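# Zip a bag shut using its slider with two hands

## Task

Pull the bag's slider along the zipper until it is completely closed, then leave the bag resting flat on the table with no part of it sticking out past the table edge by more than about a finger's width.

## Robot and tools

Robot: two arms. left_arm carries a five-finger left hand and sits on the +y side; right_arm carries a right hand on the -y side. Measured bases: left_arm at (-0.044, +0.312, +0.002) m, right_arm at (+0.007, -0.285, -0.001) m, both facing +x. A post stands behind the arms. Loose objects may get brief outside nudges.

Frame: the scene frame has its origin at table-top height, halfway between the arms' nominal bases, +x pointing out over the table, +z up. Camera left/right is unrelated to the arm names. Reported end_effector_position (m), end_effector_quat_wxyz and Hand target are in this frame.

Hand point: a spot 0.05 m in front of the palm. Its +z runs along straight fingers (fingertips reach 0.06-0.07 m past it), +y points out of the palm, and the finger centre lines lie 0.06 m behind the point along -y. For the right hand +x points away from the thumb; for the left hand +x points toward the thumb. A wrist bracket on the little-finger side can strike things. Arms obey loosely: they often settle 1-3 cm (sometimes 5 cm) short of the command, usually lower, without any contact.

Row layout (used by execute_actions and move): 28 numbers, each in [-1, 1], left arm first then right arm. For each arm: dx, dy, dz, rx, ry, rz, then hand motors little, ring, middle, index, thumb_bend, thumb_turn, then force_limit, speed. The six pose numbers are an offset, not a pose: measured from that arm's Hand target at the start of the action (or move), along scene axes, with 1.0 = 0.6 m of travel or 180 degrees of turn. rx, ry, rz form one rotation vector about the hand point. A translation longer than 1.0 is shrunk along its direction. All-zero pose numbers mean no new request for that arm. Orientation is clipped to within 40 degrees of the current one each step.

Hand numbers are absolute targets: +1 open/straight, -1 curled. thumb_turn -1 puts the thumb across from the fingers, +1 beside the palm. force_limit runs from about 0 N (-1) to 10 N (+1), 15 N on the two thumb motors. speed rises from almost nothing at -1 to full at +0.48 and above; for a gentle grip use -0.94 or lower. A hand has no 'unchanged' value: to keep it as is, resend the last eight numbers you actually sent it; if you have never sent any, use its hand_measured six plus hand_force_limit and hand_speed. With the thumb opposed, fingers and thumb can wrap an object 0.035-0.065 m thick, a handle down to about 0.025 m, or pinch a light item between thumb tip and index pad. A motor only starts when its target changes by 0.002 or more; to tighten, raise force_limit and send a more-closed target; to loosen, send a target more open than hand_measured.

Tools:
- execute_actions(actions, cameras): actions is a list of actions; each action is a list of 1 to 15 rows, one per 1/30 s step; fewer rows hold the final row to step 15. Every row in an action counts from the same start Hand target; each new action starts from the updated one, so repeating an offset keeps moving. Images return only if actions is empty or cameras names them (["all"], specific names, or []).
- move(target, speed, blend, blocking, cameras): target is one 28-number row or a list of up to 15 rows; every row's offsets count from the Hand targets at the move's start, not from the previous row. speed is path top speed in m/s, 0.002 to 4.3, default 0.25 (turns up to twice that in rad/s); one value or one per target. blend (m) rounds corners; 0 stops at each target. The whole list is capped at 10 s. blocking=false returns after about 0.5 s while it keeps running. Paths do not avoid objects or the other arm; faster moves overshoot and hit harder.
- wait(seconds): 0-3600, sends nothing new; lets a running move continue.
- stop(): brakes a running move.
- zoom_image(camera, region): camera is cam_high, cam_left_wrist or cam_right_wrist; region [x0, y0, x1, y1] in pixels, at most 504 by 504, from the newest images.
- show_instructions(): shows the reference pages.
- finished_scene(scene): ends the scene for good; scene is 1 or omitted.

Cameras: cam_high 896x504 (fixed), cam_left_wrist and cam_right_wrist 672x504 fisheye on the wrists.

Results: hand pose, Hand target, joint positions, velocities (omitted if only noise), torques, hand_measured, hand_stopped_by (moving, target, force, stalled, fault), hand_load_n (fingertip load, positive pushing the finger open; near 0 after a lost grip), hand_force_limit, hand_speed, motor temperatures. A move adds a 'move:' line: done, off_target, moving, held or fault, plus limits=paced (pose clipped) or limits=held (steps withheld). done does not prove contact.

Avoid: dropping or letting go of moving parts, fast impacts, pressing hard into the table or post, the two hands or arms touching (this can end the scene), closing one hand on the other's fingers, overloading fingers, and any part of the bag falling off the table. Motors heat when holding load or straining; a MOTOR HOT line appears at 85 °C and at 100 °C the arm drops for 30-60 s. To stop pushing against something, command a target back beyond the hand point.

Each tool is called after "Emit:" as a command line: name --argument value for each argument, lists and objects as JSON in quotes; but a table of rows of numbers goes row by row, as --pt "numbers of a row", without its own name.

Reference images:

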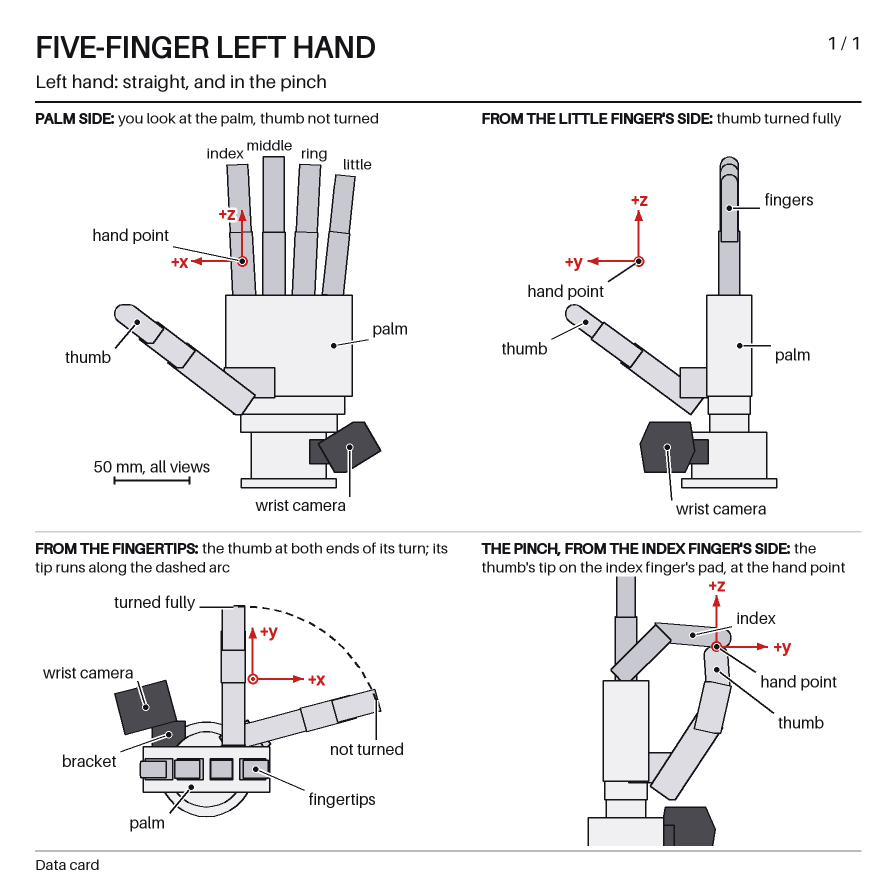

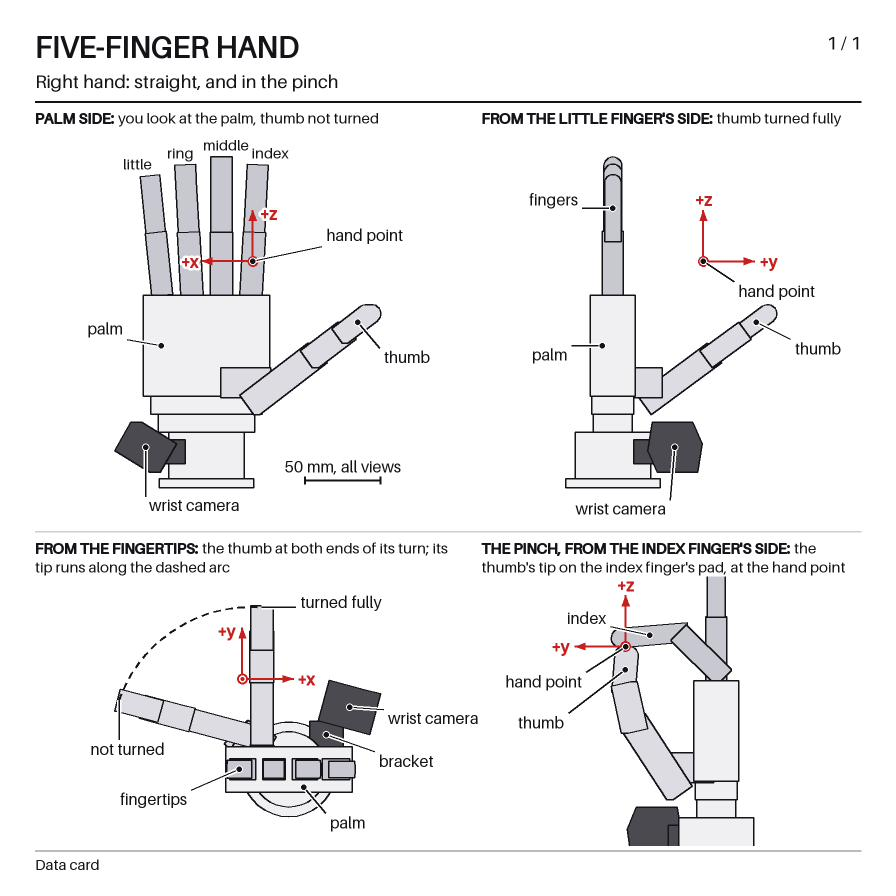

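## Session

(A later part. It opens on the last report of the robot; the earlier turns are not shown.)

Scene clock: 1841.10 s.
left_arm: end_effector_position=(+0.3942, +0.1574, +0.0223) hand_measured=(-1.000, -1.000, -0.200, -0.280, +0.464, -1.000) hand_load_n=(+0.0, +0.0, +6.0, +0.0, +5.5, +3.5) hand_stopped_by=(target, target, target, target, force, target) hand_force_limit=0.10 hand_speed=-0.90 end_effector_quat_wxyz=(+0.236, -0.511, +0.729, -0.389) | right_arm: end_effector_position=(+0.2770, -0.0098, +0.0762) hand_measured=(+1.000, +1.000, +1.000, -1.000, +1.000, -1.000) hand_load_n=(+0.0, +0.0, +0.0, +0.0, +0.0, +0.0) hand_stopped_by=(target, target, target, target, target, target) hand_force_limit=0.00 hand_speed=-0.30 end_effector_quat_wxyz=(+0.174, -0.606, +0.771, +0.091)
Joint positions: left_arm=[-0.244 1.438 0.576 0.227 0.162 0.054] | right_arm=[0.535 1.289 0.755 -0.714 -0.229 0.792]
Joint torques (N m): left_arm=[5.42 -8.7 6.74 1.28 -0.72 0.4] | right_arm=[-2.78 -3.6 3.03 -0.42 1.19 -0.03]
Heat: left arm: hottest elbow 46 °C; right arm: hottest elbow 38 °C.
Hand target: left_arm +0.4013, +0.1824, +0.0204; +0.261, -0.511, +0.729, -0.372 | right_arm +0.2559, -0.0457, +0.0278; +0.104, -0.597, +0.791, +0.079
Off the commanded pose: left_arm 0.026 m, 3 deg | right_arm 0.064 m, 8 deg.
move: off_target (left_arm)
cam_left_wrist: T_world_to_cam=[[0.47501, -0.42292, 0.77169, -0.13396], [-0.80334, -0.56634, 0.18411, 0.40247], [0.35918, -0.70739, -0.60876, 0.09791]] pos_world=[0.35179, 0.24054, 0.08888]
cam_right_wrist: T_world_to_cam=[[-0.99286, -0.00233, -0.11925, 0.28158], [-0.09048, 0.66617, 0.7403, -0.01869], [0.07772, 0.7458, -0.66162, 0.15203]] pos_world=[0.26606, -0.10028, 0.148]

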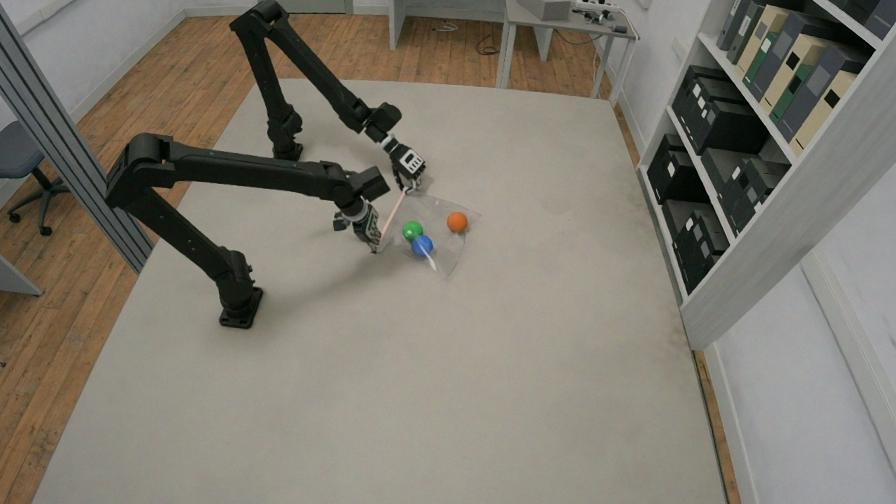

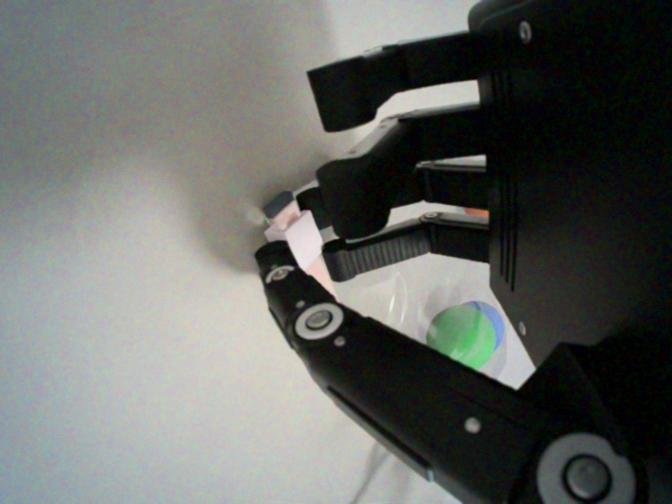

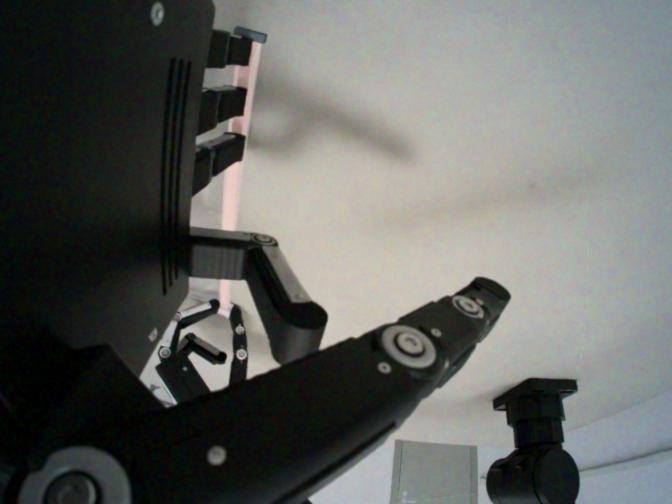

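Emit:
move --target '[0.005,0.017,0,0,0,0,-1,-1,-0.2,-0.28,0.3,-1,0.1,-0.9, 0,0,0,0,0,0,1,1,1,-1,1,-1,0,-0.3]' --speed 0.025 --cameras '["cam_left_wrist","cam_right_wrist","cam_high"]'

Emit:
zoom_image --camera "cam_left_wrist" --region '[200, 140, 400, 340]'

Scene clock: 1849.07 s.
left_arm: end_effector_position=(+0.3951, +0.1633, +0.0229) hand_measured=(-1.000, -1.000, -0.200, -0.280, +0.464, -1.000) hand_load_n=(+0.0, +0.0, +6.0, +0.5, +5.5, +4.0) hand_stopped_by=(target, target, target, target, force, target) hand_force_limit=0.10 hand_speed=-0.90 end_effector_quat_wxyz=(+0.233, -0.510, +0.729, -0.393) | right_arm: end_effector_position=(+0.2770, -0.0098, +0.0762) hand_measured=(+1.000, +1.000, +1.000, -1.000, +1.000, -1.000) hand_load_n=(+0.0, -0.5, +0.0, +0.0, +0.0, -0.5) hand_stopped_by=(target, target, target, target, target, target) hand_force_limit=0.00 hand_speed=-0.30 end_effector_quat_wxyz=(+0.174, -0.606, +0.771, +0.091)
Joint positions: left_arm=[-0.221 1.438 0.576 0.226 0.191 0.065] | right_arm=[0.535 1.289 0.755 -0.714 -0.229 0.792]
Joint torques (N m): left_arm=[5.48 -8.88 7.05 1.22 -0.92 0.46] | right_arm=[-3.02 -3.43 3.1 -0.44 1.21 -0.02]
Heat: left arm: hottest elbow 46 °C; right arm: hottest elbow 38 °C.
Hand target: left_arm +0.4042, +0.1926, +0.0204; +0.261, -0.511, +0.730, -0.372 | right_arm +0.2559, -0.0457, +0.0278; +0.104, -0.597, +0.791, +0.079
Off the commanded pose: left_arm 0.031 m, 4 deg | right_arm 0.064 m, 8 deg.
move: off_target (left_arm)
cam_left_wrist: T_world_to_cam=[[0.47312, -0.41913, 0.77491, -0.13226], [-0.80673, -0.55957, 0.18989, 0.4065], [0.35403, -0.71499, -0.60288, 0.10517]] pos_world=[0.35328, 0.24723, 0.0887]
cam_right_wrist: T_world_to_cam=[[-0.99286, -0.00233, -0.11925, 0.28158], [-0.09048, 0.66617, 0.7403, -0.01869], [0.07772, 0.7458, -0.66162, 0.15203]] pos_world=[0.26606, -0.10028, 0.148]

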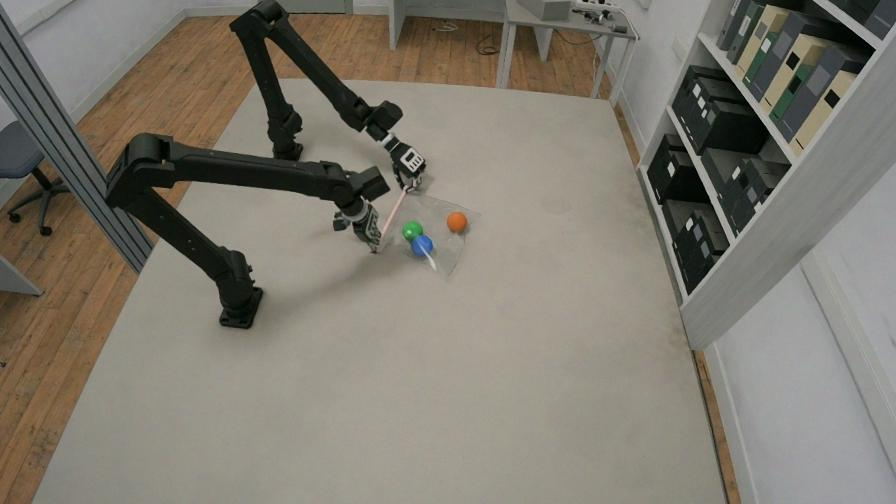

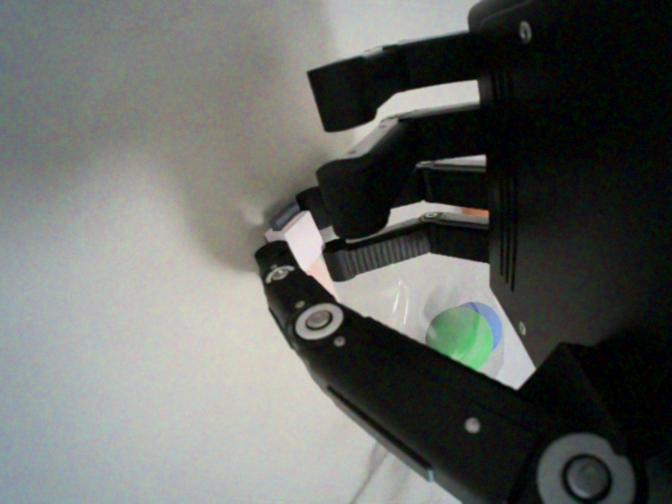

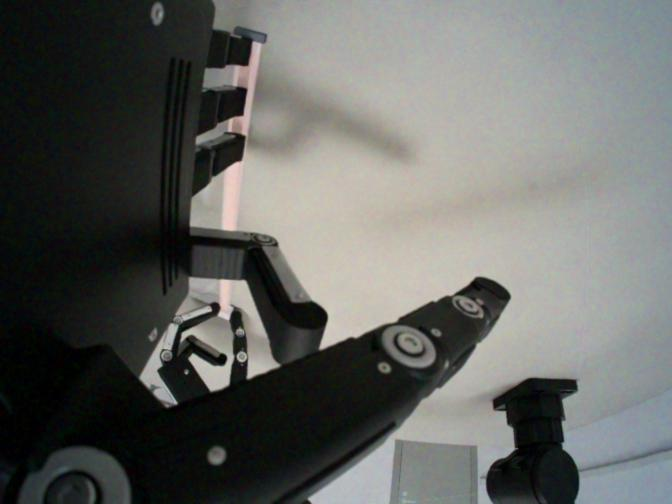

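Scaled by 2.520 from the camera's image (finer frame: 960x720).

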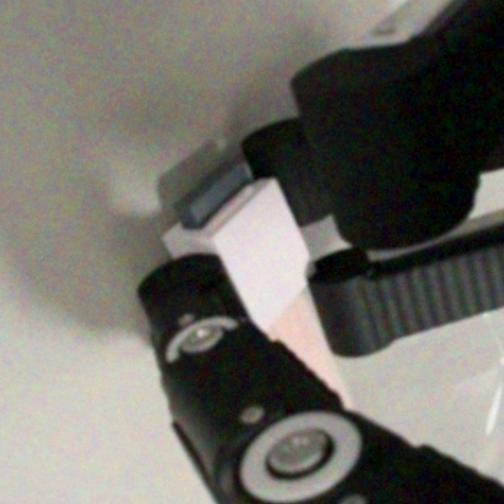

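Emit:
move --target '[0.003,0.012,0,0,0,0,-1,-1,-0.2,-0.28,0.3,-1,0.1,-0.9, 0,0,0,0,0,0,1,1,1,-1,1,-1,0,-0.3]' --speed 0.025 --cameras '["cam_left_wrist","cam_right_wrist"]'

Emit:
zoom_image --camera "cam_left_wrist" --region '[220, 160, 360, 300]'

Scene clock: 1860.50 s.
left_arm: end_effector_position=(+0.3942, +0.1649, +0.0231) hand_measured=(-1.000, -1.000, -0.200, -0.280, +0.464, -1.000) hand_load_n=(+0.0, +0.0, +5.5, +1.5, +6.0, +4.5) hand_stopped_by=(target, target, target, target, force, target) hand_force_limit=0.10 hand_speed=-0.90 end_effector_quat_wxyz=(+0.226, -0.509, +0.730, -0.396) | right_arm: end_effector_position=(+0.2770, -0.0098, +0.0762) hand_measured=(+1.000, +1.000, +1.000, -1.000, +1.000, -1.000) hand_load_n=(+0.0, +0.0, +0.0, +0.0, +0.0, +0.0) hand_stopped_by=(target, target, target, target, target, target) hand_force_limit=0.00 hand_speed=-0.30 end_effector_quat_wxyz=(+0.174, -0.606, +0.771, +0.091)
Joint positions: left_arm=[-0.209 1.438 0.576 0.223 0.215 0.067] | right_arm=[0.535 1.289 0.755 -0.714 -0.229 0.792]
Joint torques (N m): left_arm=[6.65 -8.7 7.23 1.2 -1.14 0.56] | right_arm=[-3.43 -3.37 3.06 -0.57 1.2 -0.03]
Heat: left arm: hottest elbow 47 °C; right arm: hottest elbow 37 °C.
Hand target: left_arm +0.4060, +0.1999, +0.0204; +0.261, -0.511, +0.730, -0.372 | right_arm +0.2559, -0.0457, +0.0278; +0.104, -0.597, +0.791, +0.079
Off the commanded pose: left_arm 0.037 m, 5 deg | right_arm 0.064 m, 8 deg.
move: off_target (left_arm)
cam_left_wrist: T_world_to_cam=[[0.47382, -0.41409, 0.77719, -0.13255], [-0.81008, -0.55106, 0.20026, 0.40638], [0.34535, -0.72447, -0.59655, 0.11161]] pos_world=[0.35346, 0.24991, 0.08821]
cam_right_wrist: T_world_to_cam=[[-0.99286, -0.00233, -0.11925, 0.28158], [-0.09048, 0.66617, 0.7403, -0.01869], [0.07772, 0.7458, -0.66162, 0.15203]] pos_world=[0.26606, -0.10028, 0.148]

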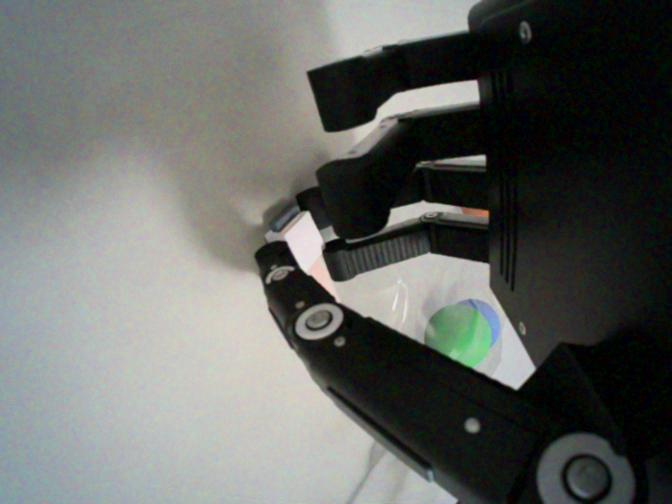

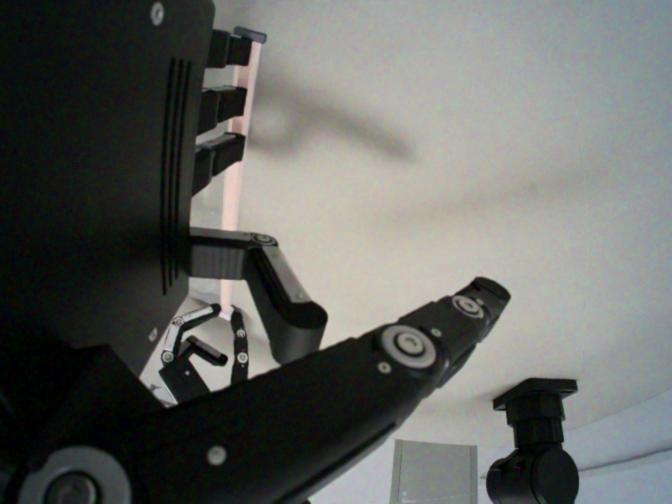

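Scaled by 3.600 from the camera's image (finer frame: 960x720).

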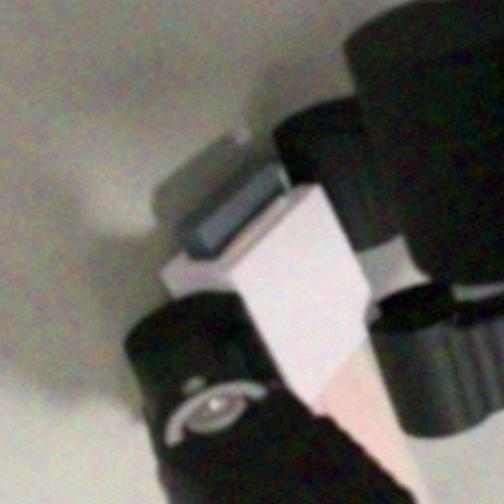

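Emit:
move --target '[-0.014,-0.045,0,0,0,0,-1,-1,-0.2,-0.28,0.3,-1,0.1,-0.9, 0.033,0.055,0.01,0,0,0,1,1,1,-1,1,-1,0,-0.3]' --speed 0.03 --cameras '["cam_left_wrist","cam_right_wrist"]'

Scene clock: 1877.83 s.
left_arm: end_effector_position=(+0.3966, +0.1656, +0.0214) hand_measured=(-1.000, -1.000, -0.200, -0.280, +0.464, -1.000) hand_load_n=(+0.5, +0.0, +4.5, +0.0, +6.5, +2.0) hand_stopped_by=(target, target, target, target, force, target) hand_force_limit=0.10 hand_speed=-0.90 end_effector_quat_wxyz=(+0.248, -0.514, +0.728, -0.379) | right_arm: end_effector_position=(+0.2906, -0.0029, +0.0728) hand_measured=(+1.000, +1.000, +1.000, -1.000, +1.000, -1.000) hand_load_n=(-1.5, +0.0, +0.0, +0.0, +0.0, +0.0) hand_stopped_by=(target, target, target, target, target, target) hand_force_limit=0.00 hand_speed=-0.30 end_effector_quat_wxyz=(+0.163, -0.601, +0.779, +0.080)
Joint positions: left_arm=[-0.237 1.436 0.576 0.223 0.138 0.067] | right_arm=[0.546 1.337 0.799 -0.724 -0.199 0.815]
Joint torques (N m): left_arm=[2.73 -9 6.56 1.65 -0.64 0.12] | right_arm=[-0.15 -2.49 6.82 -0.23 0.64 0.19]
Heat: left arm: hottest elbow 47 °C; right arm: hottest elbow 37 °C.
Hand target: left_arm +0.3977, +0.1729, +0.0204; +0.261, -0.511, +0.729, -0.372 | right_arm +0.2756, -0.0127, +0.0337; +0.104, -0.597, +0.791, +0.079
Off the commanded pose: left_arm 0.007 m, 2 deg | right_arm 0.043 m, 7 deg.
move: off_target (right_arm)
cam_left_wrist: T_world_to_cam=[[0.47957, -0.43227, 0.76365, -0.13096], [-0.79316, -0.5858, 0.16651, 0.4088], [0.37537, -0.68555, -0.62379, 0.09249]] pos_world=[0.35233, 0.24627, 0.08964]
cam_right_wrist: T_world_to_cam=[[-0.99348, 0.01421, -0.11309, 0.29453], [-0.07227, 0.68877, 0.72137, -0.02337], [0.08814, 0.72484, -0.68325, 0.142]] pos_world=[0.27841, -0.09101, 0.14719]

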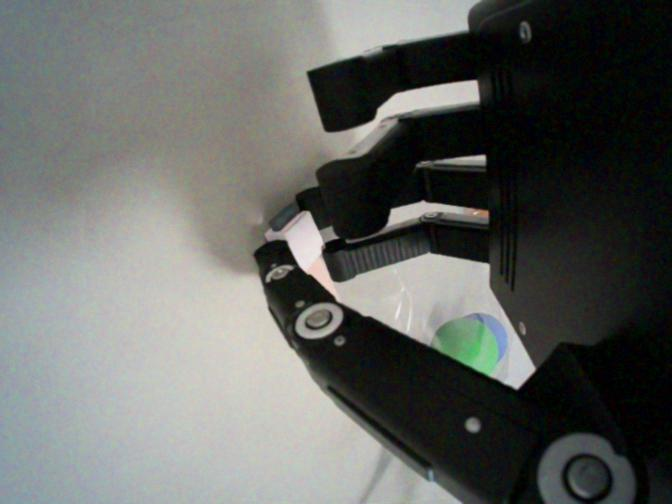

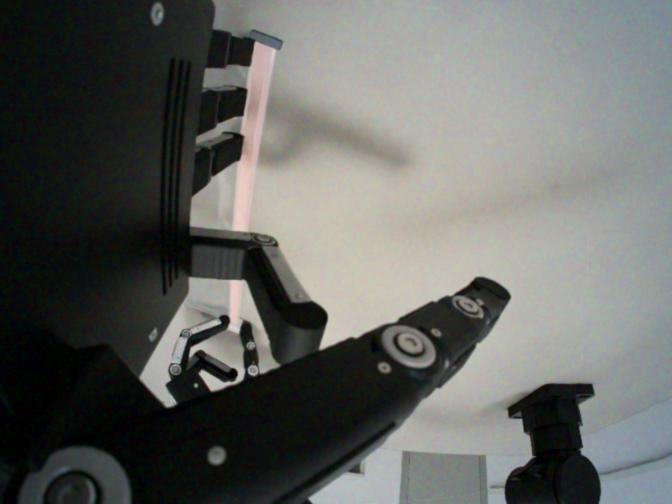

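Emit:
move --target '[0,0,0,0,0,0,-1,-1,-0.2,-0.28,0.3,-1,0.1,-0.9, 0.01,0.01,0.18,0,0,0,1,1,1,-1,1,-1,0,-0.3]' --speed 0.06 --cameras '["cam_right_wrist"]'

Scene clock: 1884.67 s.
left_arm: end_effector_position=(+0.3972, +0.1666, +0.0210) hand_measured=(-1.000, -1.000, -0.200, -0.280, +0.464, -1.000) hand_load_n=(+0.0, +0.0, +5.0, +0.0, +7.0, +0.0) hand_stopped_by=(target, target, target, target, force, target) hand_force_limit=0.10 hand_speed=-0.90 end_effector_quat_wxyz=(+0.252, -0.515, +0.728, -0.376) | right_arm: end_effector_position=(+0.2687, -0.0155, +0.1205) hand_measured=(+1.000, +1.000, +1.000, -1.000, +1.000, -1.000) hand_load_n=(+0.0, +0.0, +0.0, +0.0, +0.0, +0.0) hand_stopped_by=(target, target, target, target, target, target) hand_force_limit=0.00 hand_speed=-0.30 end_effector_quat_wxyz=(+0.084, -0.601, +0.790, +0.083)
Joint positions: left_arm=[-0.24 1.436 0.576 0.223 0.126 0.068] | right_arm=[0.554 1.304 0.93 -1.048 -0.183 0.818]
Joint torques (N m): left_arm=[2.9 -8.76 6.52 1.76 -0.22 0.1] | right_arm=[-0.32 -8.12 13.24 -0.12 0.05 0.27]
Heat: left arm: hottest elbow 46 °C; right arm: hottest elbow 38 °C.
Hand target: left_arm +0.3976, +0.1729, +0.0203; +0.261, -0.511, +0.729, -0.372 | right_arm +0.2816, -0.0067, +0.1417; +0.104, -0.597, +0.791, +0.079
Off the commanded pose: left_arm 0.006 m, 1 deg | right_arm 0.026 m, 2 deg.
move: off_target (right_arm)
cam_right_wrist: T_world_to_cam=[[-0.99982, 0.009, 0.01659, 0.26443], [0.01769, 0.75368, 0.657, -0.06606], [-0.00659, 0.65718, -0.75371, 0.21854]] pos_world=[0.267, -0.09621, 0.20373]

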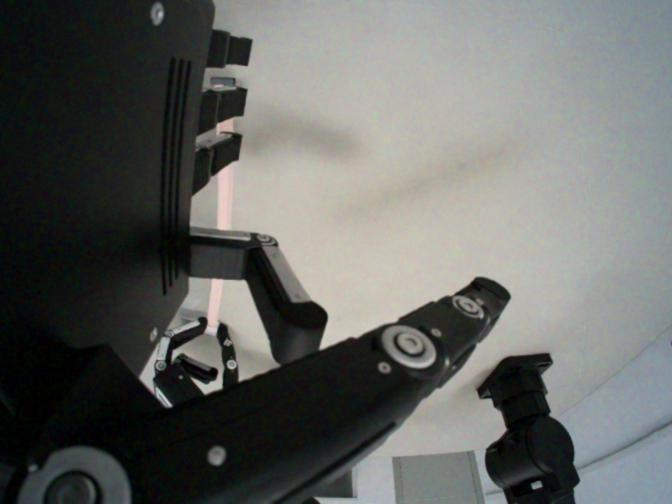

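Emit:
move --target '[0,0,0,0,0,0,-1,-1,-0.2,-0.2,0.66,-1,0.1,-0.9, -0.05,-0.08,0.1,0,0,0,1,1,1,-1,1,-1,0,-0.3]' --speed 0.1 --cameras '["cam_left_wrist"]'

Emit:
zoom_image --camera "cam_left_wrist" --region '[220, 160, 380, 320]'

Scene clock: 1891.47 s.
left_arm: end_effector_position=(+0.3970, +0.1678, +0.0202) hand_measured=(-1.000, -1.000, -0.200, -0.200, +0.660, -1.000) hand_load_n=(+0.0, +0.0, +0.0, +0.5, -1.0, +0.0) hand_stopped_by=(target, target, target, target, target, target) hand_force_limit=0.10 hand_speed=-0.90 end_effector_quat_wxyz=(+0.254, -0.514, +0.729, -0.374) | right_arm: end_effector_position=(+0.2401, -0.0574, +0.1810) hand_measured=(+1.000, +1.000, +1.000, -1.000, +1.000, -1.000) hand_load_n=(+0.0, +0.0, +0.0, +0.0, +0.0, +0.0) hand_stopped_by=(target, target, target, target, target, target) hand_force_limit=0.00 hand_speed=-0.30 end_effector_quat_wxyz=(+0.084, -0.595, +0.795, +0.081)
Joint positions: left_arm=[-0.24 1.436 0.574 0.223 0.122 0.074] | right_arm=[0.485 1.127 0.952 -1.256 -0.189 0.766]
Joint torques (N m): left_arm=[2.43 -8.7 6.6 1.76 -0.08 0.04] | right_arm=[-1.26 -5.42 13.83 -0.14 -0.21 -0.04]
Heat: left arm: hottest elbow 46 °C; right arm: hottest elbow 40 °C.
Hand target: left_arm +0.3975, +0.1730, +0.0202; +0.261, -0.511, +0.729, -0.372 | right_arm +0.2516, -0.0547, +0.2016; +0.104, -0.597, +0.791, +0.079
Off the commanded pose: left_arm 0.005 m, 1 deg | right_arm 0.024 m, 2 deg.
move: off_target (right_arm)
cam_left_wrist: T_world_to_cam=[[0.47988, -0.44089, 0.75851, -0.12793], [-0.79018, -0.59286, 0.15532, 0.41081], [0.38121, -0.67389, -0.63289, 0.08909]] pos_world=[0.35204, 0.24719, 0.08961]

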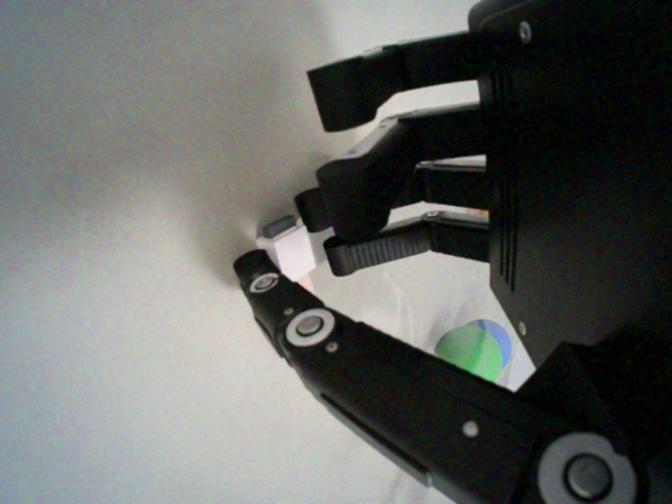

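Scaled by 3.150 from the camera's image (finer frame: 960x720).

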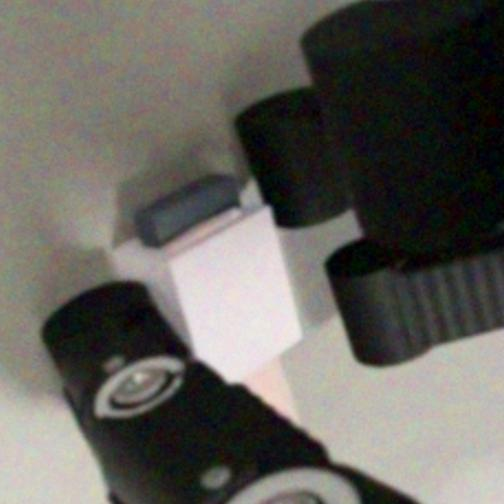

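Emit:
move --target '[0,0,0.2,0,0,0,-1,-1,-0.2,-0.2,0.66,-1,0.1,-0.9, 0,0,0,0,0,0,1,1,1,-1,1,-1,0,-0.3]' --speed 0.06 --cameras '["all"]'

Emit:
zoom_image --camera "cam_left_wrist" --region '[160, 160, 400, 400]'

Emit:
zoom_image --camera "cam_high" --region '[340, 160, 500, 280]'

Scene clock: 1902.47 s.
left_arm: end_effector_position=(+0.3768, +0.1724, +0.1111) hand_measured=(-1.000, -1.000, -0.200, -0.200, +0.660, -1.000) hand_load_n=(+0.5, +0.0, +0.0, +0.0, +0.0, +0.0) hand_stopped_by=(target, target, target, target, target, target) hand_force_limit=0.10 hand_speed=-0.90 end_effector_quat_wxyz=(+0.240, -0.521, +0.738, -0.357) | right_arm: end_effector_position=(+0.2401, -0.0574, +0.1810) hand_measured=(+1.000, +1.000, +1.000, -1.000, +1.000, -1.000) hand_load_n=(+0.0, +0.0, +0.0, +0.0, +0.0, +0.0) hand_stopped_by=(target, target, target, target, target, target) hand_force_limit=0.00 hand_speed=-0.30 end_effector_quat_wxyz=(+0.084, -0.595, +0.795, +0.081)
Joint positions: left_arm=[-0.24 1.182 0.685 -0.191 0.121 0.075] | right_arm=[0.485 1.127 0.952 -1.256 -0.189 0.766]
Joint torques (N m): left_arm=[3.08 -7.77 12.66 1.29 -0.05 0.05] | right_arm=[-1.26 -4.95 13.82 -0.14 -0.24 -0.04]
Heat: left arm: hottest elbow 46 °C; right arm: hottest elbow 41 °C.
Hand target: left_arm +0.3975, +0.1729, +0.1403; +0.261, -0.511, +0.730, -0.372 | right_arm +0.2516, -0.0547, +0.2016; +0.104, -0.597, +0.791, +0.079
Off the commanded pose: left_arm 0.036 m, 3 deg | right_arm 0.024 m, 2 deg.
move: off_target (left_arm)
cam_left_wrist: T_world_to_cam=[[0.51581, -0.44994, 0.72903, -0.1938], [-0.78192, -0.59498, 0.18603, 0.37734], [0.35006, -0.666, -0.65871, 0.17056]] pos_world=[0.33531, 0.2509, 0.18344]
cam_right_wrist: T_world_to_cam=[[-0.99955, 0.02568, 0.01542, 0.23621], [0.0295, 0.75447, 0.65568, -0.07625], [0.0052, 0.65584, -0.75489, 0.28889]] pos_world=[0.23685, -0.138, 0.26443]

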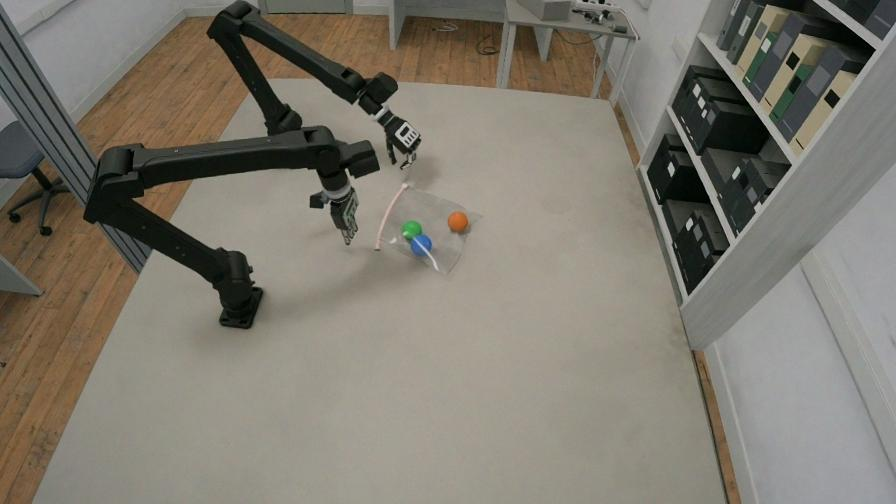

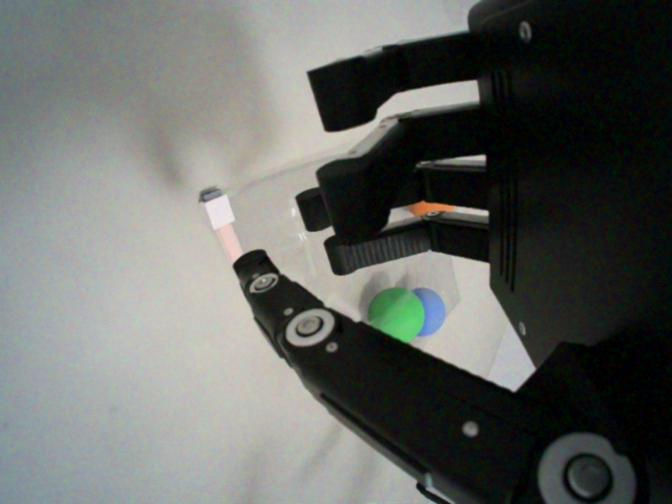

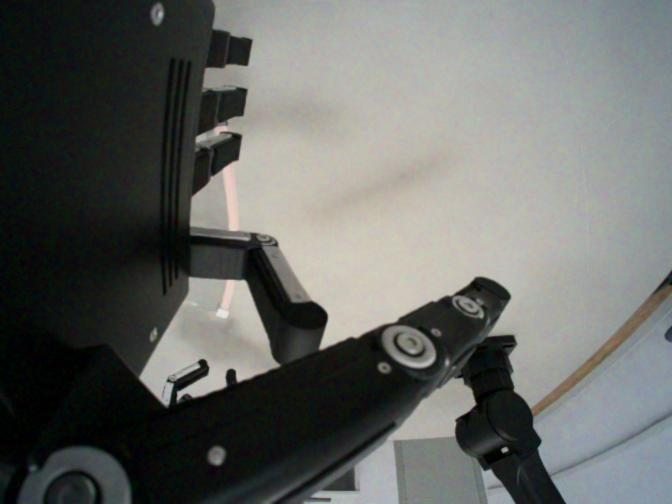

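Scaled by 2.100 from the camera's image (finer frame: 960x720).

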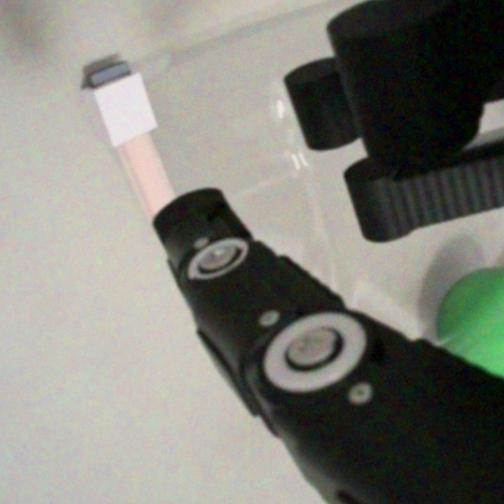

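Scaled by 3.150 from the camera's image (finer frame: 1280x720).

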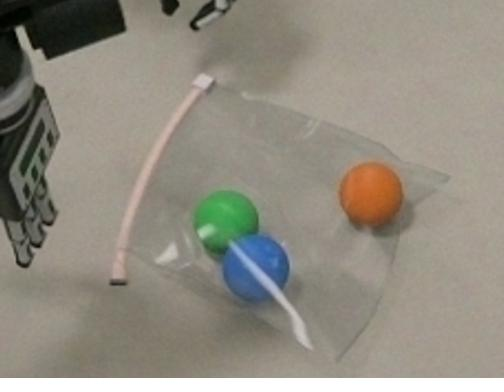

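Emit:
zoom_image --camera "cam_left_wrist" --region '[180, 170, 260, 250]'

Emit:
zoom_image --camera "cam_high" --region '[385, 165, 425, 205]'

Scaled by 6.300 from the camera's image (finer frame: 960x720).

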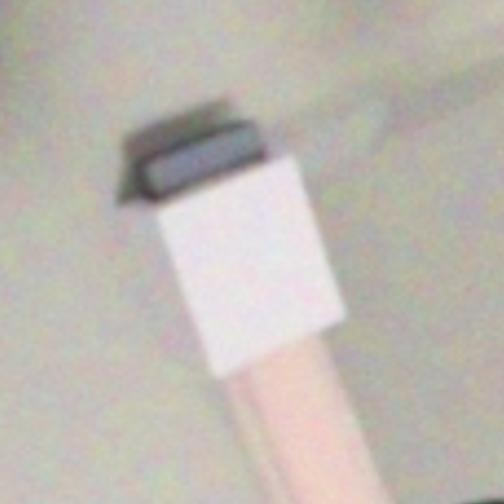

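Scaled by 12.600 from the camera's image (finer frame: 1280x720).

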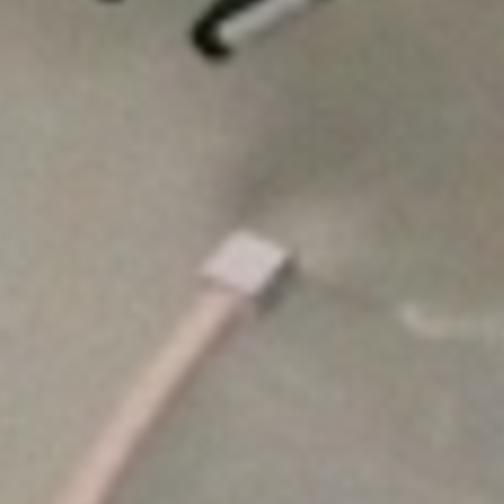

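Emit:
zoom_image --camera "cam_high" --region '[370, 180, 430, 255]'

Emit:
zoom_image --camera "cam_right_wrist" --region '[180, 130, 280, 330]'

Scaled by 6.720 from the camera's image (finer frame: 1280x720).

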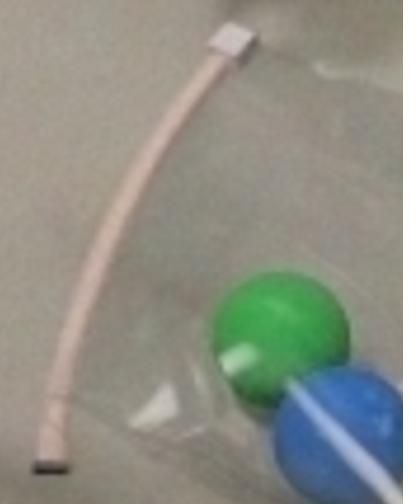

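Scaled by 2.520 from the camera's image (finer frame: 960x720).

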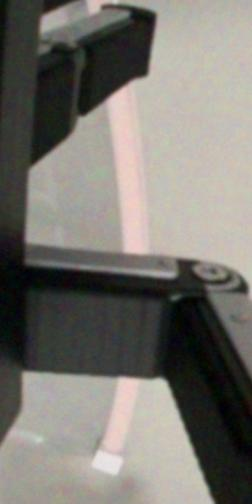

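Emit:
move --target '[-0.167,0.05,0.05,0,0,0,-1,-1,-0.2,-0.2,0.66,-1,0.1,-0.9, -0.08,-0.15,0.05,0,0,0,1,1,1,-1,1,-1,0,-0.3]' --speed 0.15 --cameras '["all"]'

Scene clock: 1937.73 s.
left_arm: end_effector_position=(+0.2958, +0.1990, +0.1697) hand_measured=(-1.000, -1.000, -0.200, -0.200, +0.660, -1.000) hand_load_n=(+0.0, +0.0, +0.5, +0.5, +0.0, +0.0) hand_stopped_by=(target, target, target, target, target, target) hand_force_limit=0.10 hand_speed=-0.90 end_effector_quat_wxyz=(+0.259, -0.512, +0.728, -0.375) | right_arm: end_effector_position=(+0.2071, -0.1424, +0.2311) hand_measured=(+1.000, +1.000, +1.000, -1.000, +1.000, -1.000) hand_load_n=(+0.0, +0.0, +0.0, +0.0, -0.5, +0.0) hand_stopped_by=(target, target, target, target, target, target) hand_force_limit=0.00 hand_speed=-0.30 end_effector_quat_wxyz=(+0.108, -0.595, +0.793, +0.075)
Joint positions: left_arm=[-0.203 0.796 0.597 -0.433 0.149 0.099] | right_arm=[0.228 0.921 0.952 -1.467 -0.228 0.509]
Joint torques (N m): left_arm=[3.14 -2.96 10.13 1.25 0.11 0] | right_arm=[-0.97 -3.14 9.77 -0.17 -0.27 -0.04]
Motor temperatures (°C): left_arm=[27 36 50 25 26 27] | right_arm=[26 30 46 24 28 27]
Heat: left arm: hottest elbow 50 °C; right arm: hottest elbow 46 °C.
Hand target: left_arm +0.2974, +0.2029, +0.1703; +0.261, -0.511, +0.730, -0.372 | right_arm +0.2037, -0.1447, +0.2316; +0.104, -0.597, +0.791, +0.079
Off the commanded pose: left_arm 0.004 m, 0 deg | right_arm 0.004 m, 1 deg.
move: done
cam_left_wrist: T_world_to_cam=[[0.47207, -0.44224, 0.76261, -0.17707], [-0.79151, -0.59352, 0.14577, 0.32837], [0.38816, -0.67243, -0.63022, 0.24048]] pos_world=[0.25015, 0.27829, 0.23872]
cam_right_wrist: T_world_to_cam=[[-0.9992, 0.02839, -0.02834, 0.21502], [0.00202, 0.74127, 0.6712, -0.04381], [0.04007, 0.6706, -0.74073, 0.37417]] pos_world=[0.19994, -0.22455, 0.31266]

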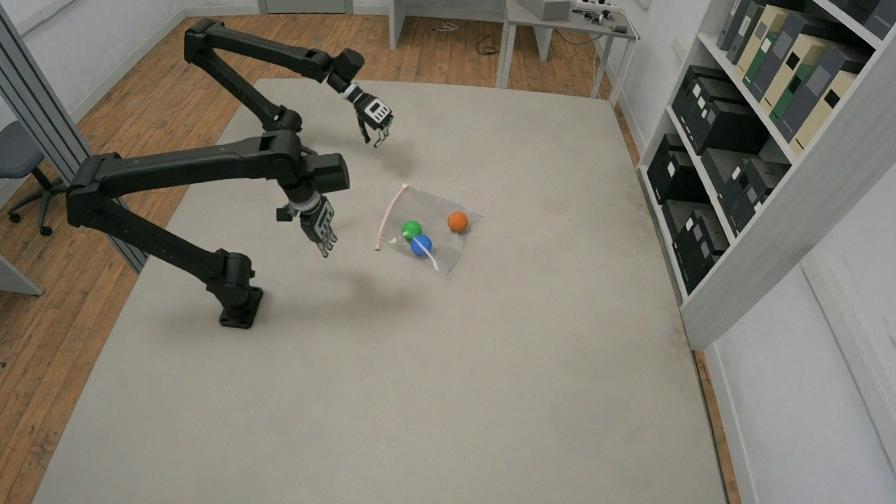

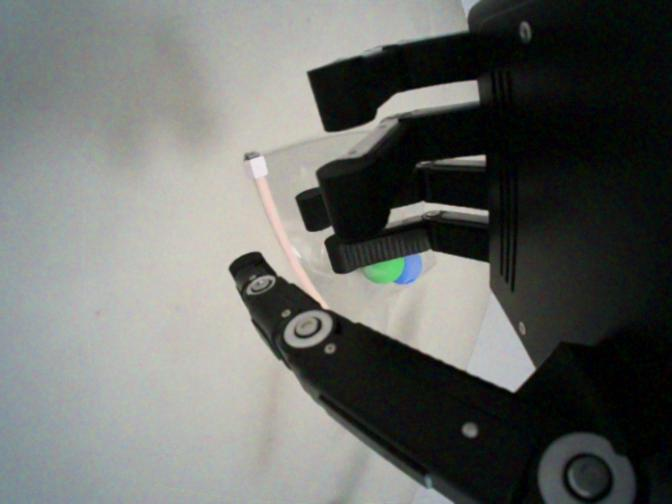

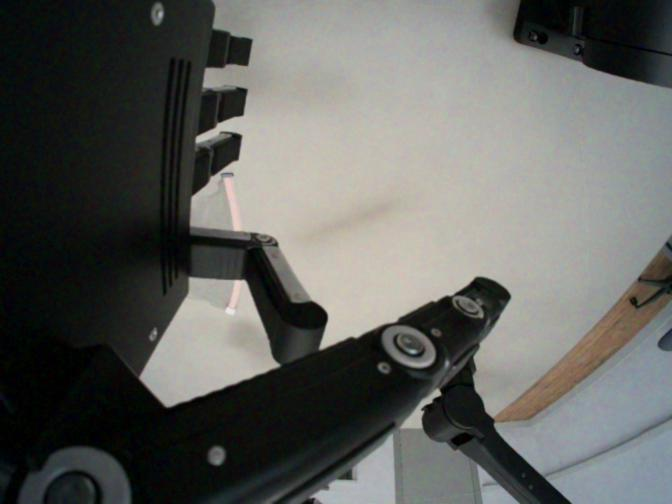

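Emit:
zoom_image --camera "cam_left_wrist" --region '[220, 130, 340, 310]'

Emit:
zoom_image --camera "cam_high" --region '[370, 175, 430, 260]'

Scaled by 2.800 from the camera's image (finer frame: 960x720).

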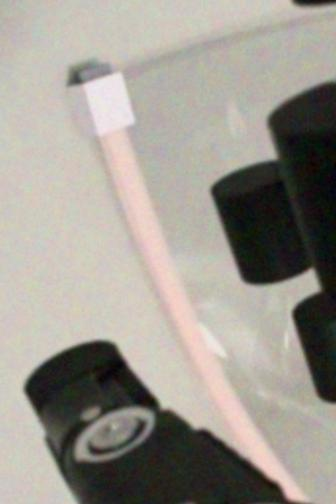

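Scaled by 5.929 from the camera's image (finer frame: 1280x720).

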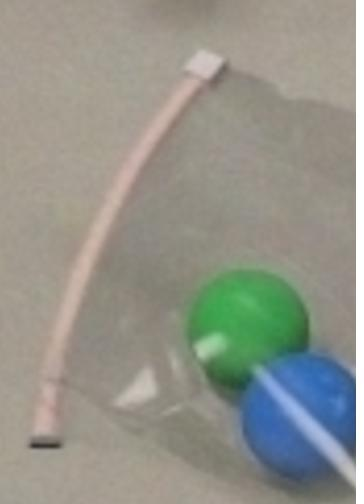

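Emit:
finished_scene

The scene is finished: the task was done.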